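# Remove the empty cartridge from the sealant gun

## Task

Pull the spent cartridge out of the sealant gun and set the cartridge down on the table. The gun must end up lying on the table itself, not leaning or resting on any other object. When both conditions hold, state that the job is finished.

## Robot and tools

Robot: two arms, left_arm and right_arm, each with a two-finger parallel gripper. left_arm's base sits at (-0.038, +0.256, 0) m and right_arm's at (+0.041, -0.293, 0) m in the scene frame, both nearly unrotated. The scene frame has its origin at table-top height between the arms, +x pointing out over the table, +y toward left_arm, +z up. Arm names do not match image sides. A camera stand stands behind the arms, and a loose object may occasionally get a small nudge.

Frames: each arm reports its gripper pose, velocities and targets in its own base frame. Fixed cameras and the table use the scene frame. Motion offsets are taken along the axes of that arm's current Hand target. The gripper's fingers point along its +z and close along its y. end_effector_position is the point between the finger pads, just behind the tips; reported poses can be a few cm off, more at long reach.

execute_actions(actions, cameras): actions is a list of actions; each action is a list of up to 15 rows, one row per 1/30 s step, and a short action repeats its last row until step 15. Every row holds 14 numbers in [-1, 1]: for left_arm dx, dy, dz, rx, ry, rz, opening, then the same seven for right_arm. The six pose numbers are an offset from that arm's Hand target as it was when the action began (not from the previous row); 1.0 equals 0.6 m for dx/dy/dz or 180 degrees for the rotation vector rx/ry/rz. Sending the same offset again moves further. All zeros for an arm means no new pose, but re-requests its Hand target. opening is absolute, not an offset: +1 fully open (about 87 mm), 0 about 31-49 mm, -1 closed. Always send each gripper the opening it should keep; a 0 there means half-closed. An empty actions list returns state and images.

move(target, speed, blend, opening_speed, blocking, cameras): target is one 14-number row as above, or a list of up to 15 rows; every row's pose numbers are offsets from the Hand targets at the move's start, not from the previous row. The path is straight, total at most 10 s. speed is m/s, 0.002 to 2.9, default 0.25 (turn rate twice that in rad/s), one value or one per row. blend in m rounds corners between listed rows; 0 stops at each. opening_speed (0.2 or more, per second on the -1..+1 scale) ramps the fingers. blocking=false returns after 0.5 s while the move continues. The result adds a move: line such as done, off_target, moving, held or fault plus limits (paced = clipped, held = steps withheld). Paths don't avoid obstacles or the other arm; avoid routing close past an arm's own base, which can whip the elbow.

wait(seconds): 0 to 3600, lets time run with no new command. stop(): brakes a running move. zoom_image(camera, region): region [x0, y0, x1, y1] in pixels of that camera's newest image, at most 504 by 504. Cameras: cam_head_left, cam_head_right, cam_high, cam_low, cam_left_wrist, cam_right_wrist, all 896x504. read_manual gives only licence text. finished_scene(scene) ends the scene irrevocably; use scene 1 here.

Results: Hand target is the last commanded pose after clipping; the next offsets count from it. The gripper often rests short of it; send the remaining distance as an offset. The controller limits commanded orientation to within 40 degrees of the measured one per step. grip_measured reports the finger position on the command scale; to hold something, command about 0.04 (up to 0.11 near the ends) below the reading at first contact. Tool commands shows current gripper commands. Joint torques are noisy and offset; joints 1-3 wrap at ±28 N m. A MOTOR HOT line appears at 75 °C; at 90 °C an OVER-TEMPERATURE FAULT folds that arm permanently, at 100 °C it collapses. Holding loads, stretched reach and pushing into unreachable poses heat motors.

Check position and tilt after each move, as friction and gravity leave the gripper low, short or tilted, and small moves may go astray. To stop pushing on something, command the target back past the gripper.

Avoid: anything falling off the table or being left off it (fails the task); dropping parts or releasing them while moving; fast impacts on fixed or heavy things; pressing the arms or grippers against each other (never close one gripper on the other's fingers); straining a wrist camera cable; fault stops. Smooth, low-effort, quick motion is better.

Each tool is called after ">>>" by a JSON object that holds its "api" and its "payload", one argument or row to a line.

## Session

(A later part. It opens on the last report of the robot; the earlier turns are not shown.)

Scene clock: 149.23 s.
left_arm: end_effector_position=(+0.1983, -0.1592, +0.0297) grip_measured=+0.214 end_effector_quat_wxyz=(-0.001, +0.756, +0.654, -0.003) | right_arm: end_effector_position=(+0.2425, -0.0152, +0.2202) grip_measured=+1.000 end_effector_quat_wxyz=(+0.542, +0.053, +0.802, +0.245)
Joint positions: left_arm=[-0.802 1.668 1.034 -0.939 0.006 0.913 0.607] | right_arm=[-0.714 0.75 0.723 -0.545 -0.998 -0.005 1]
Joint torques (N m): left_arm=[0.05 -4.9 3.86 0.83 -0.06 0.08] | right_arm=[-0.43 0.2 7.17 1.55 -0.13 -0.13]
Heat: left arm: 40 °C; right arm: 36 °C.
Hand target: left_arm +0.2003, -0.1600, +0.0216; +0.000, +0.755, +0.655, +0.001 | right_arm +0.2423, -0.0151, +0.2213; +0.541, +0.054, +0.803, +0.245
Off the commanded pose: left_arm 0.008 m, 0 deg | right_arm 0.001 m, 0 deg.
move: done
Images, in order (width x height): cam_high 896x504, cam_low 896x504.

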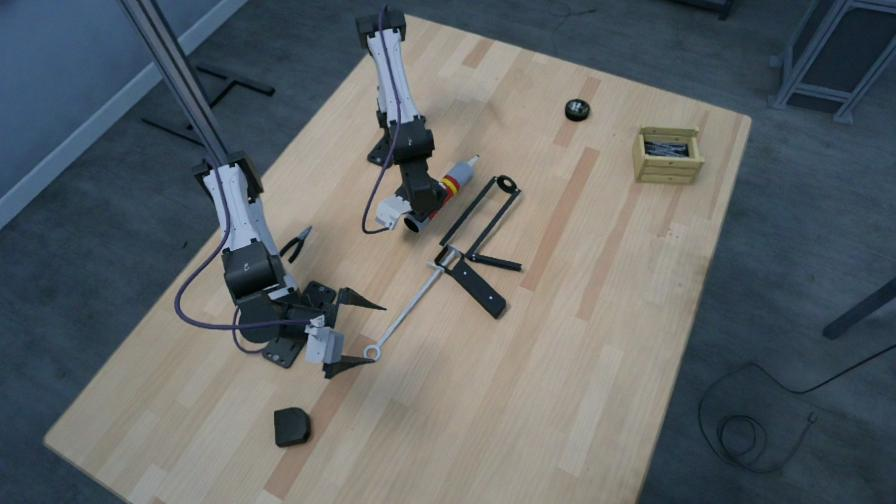

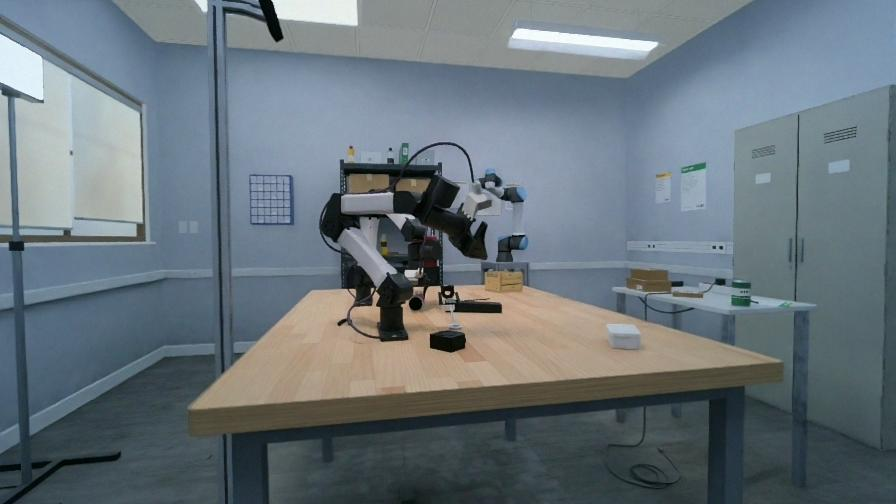

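>>> {"api": "move", "payload": {
  "target": [
    [0,0,0.009,0,0,0,-0.15,0,0,0,0,0,0,1],
    [0,0,0.009,0,0,0,0.5,0,0,0,0,0,0,1],
    [0,0,-0.2,0,0,0,0.5,0,0,0,0,0,0,1]
  ],
  "opening_speed": 0.4,
  "speed": [0.03,0.1,0.12],
  "cameras": ["cam_low","cam_high"]
}}

>>> {"api": "zoom_image", "payload": {
  "camera": "cam_low",
  "region": [400, 270, 520, 330]
}}

>>> {"api": "zoom_image", "payload": {
  "camera": "cam_high",
  "region": [390, 130, 540, 280]
}}

Scene clock: 161.40 s.
left_arm: end_effector_position=(+0.1966, -0.1569, +0.1300) grip_measured=+0.500 end_effector_quat_wxyz=(-0.020, +0.756, +0.655, -0.003) | right_arm: end_effector_position=(+0.2425, -0.0152, +0.2202) grip_measured=+1.000 end_effector_quat_wxyz=(+0.542, +0.053, +0.802, +0.245)
Joint positions: left_arm=[-0.802 1.619 1.383 -1.375 0.004 0.912 0.75] | right_arm=[-0.714 0.75 0.723 -0.545 -0.998 -0.005 1]
Joint torques (N m): left_arm=[0.01 -7.99 7.69 0.25 -0.02 0.06] | right_arm=[-0.43 0.18 7.16 1.55 -0.13 -0.13]
Heat: left arm: 39 °C; right arm: 36 °C.
Hand target: left_arm +0.2001, -0.1600, +0.1415; +0.000, +0.755, +0.655, +0.001 | right_arm +0.2423, -0.0151, +0.2213; +0.541, +0.054, +0.803, +0.245
Off the commanded pose: left_arm 0.013 m, 2 deg | right_arm 0.001 m, 0 deg.
move: off_target (left_arm); target 2's new opening was sent with left_arm's hand 0.013 m and 0 deg from that target
Images, in order (width x height): cam_high 896x504, cam_low 896x504.

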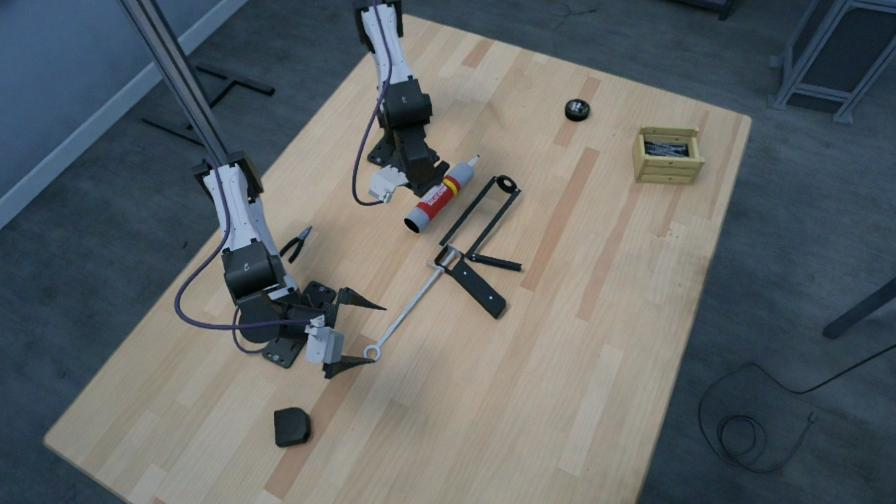

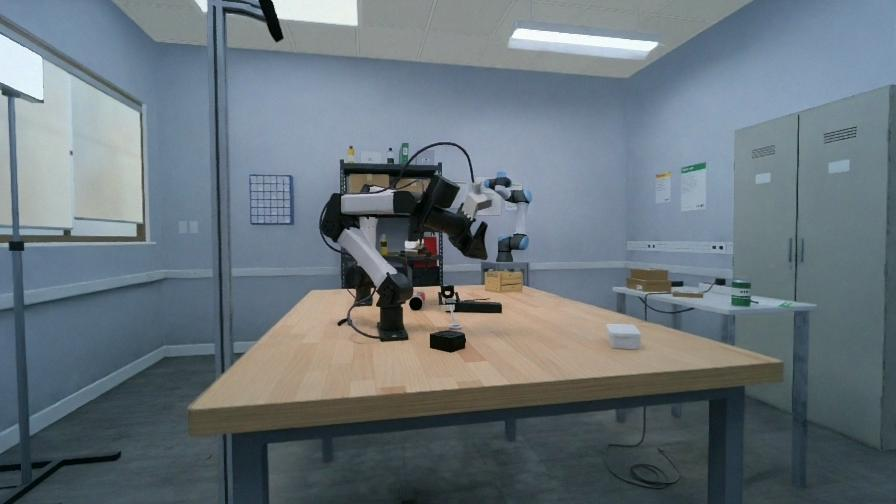

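Scaled by 4.200 from the camera's image (finer frame: 1280x720).

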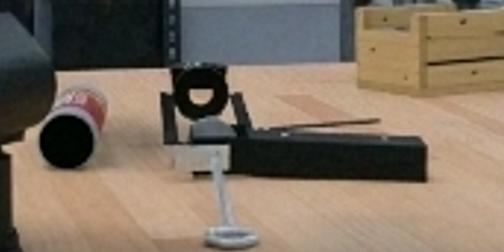

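Scaled by 3.360 from the camera's image (finer frame: 1280x720).

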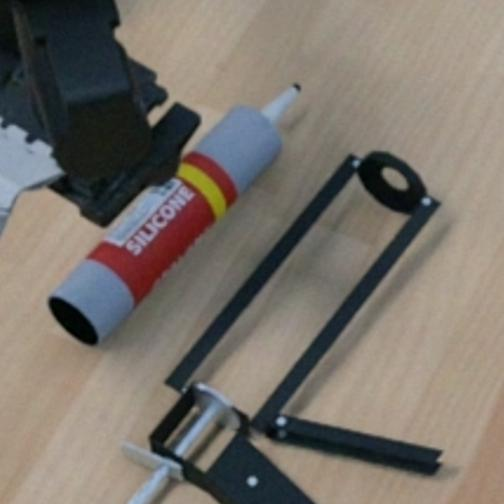

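Scene 2 is done: the cartridge is lying on the table, clear of the gun.

>>> {"api": "finished_scene", "payload": {
  "scene": 2
}}

The scene is finished: the task was done.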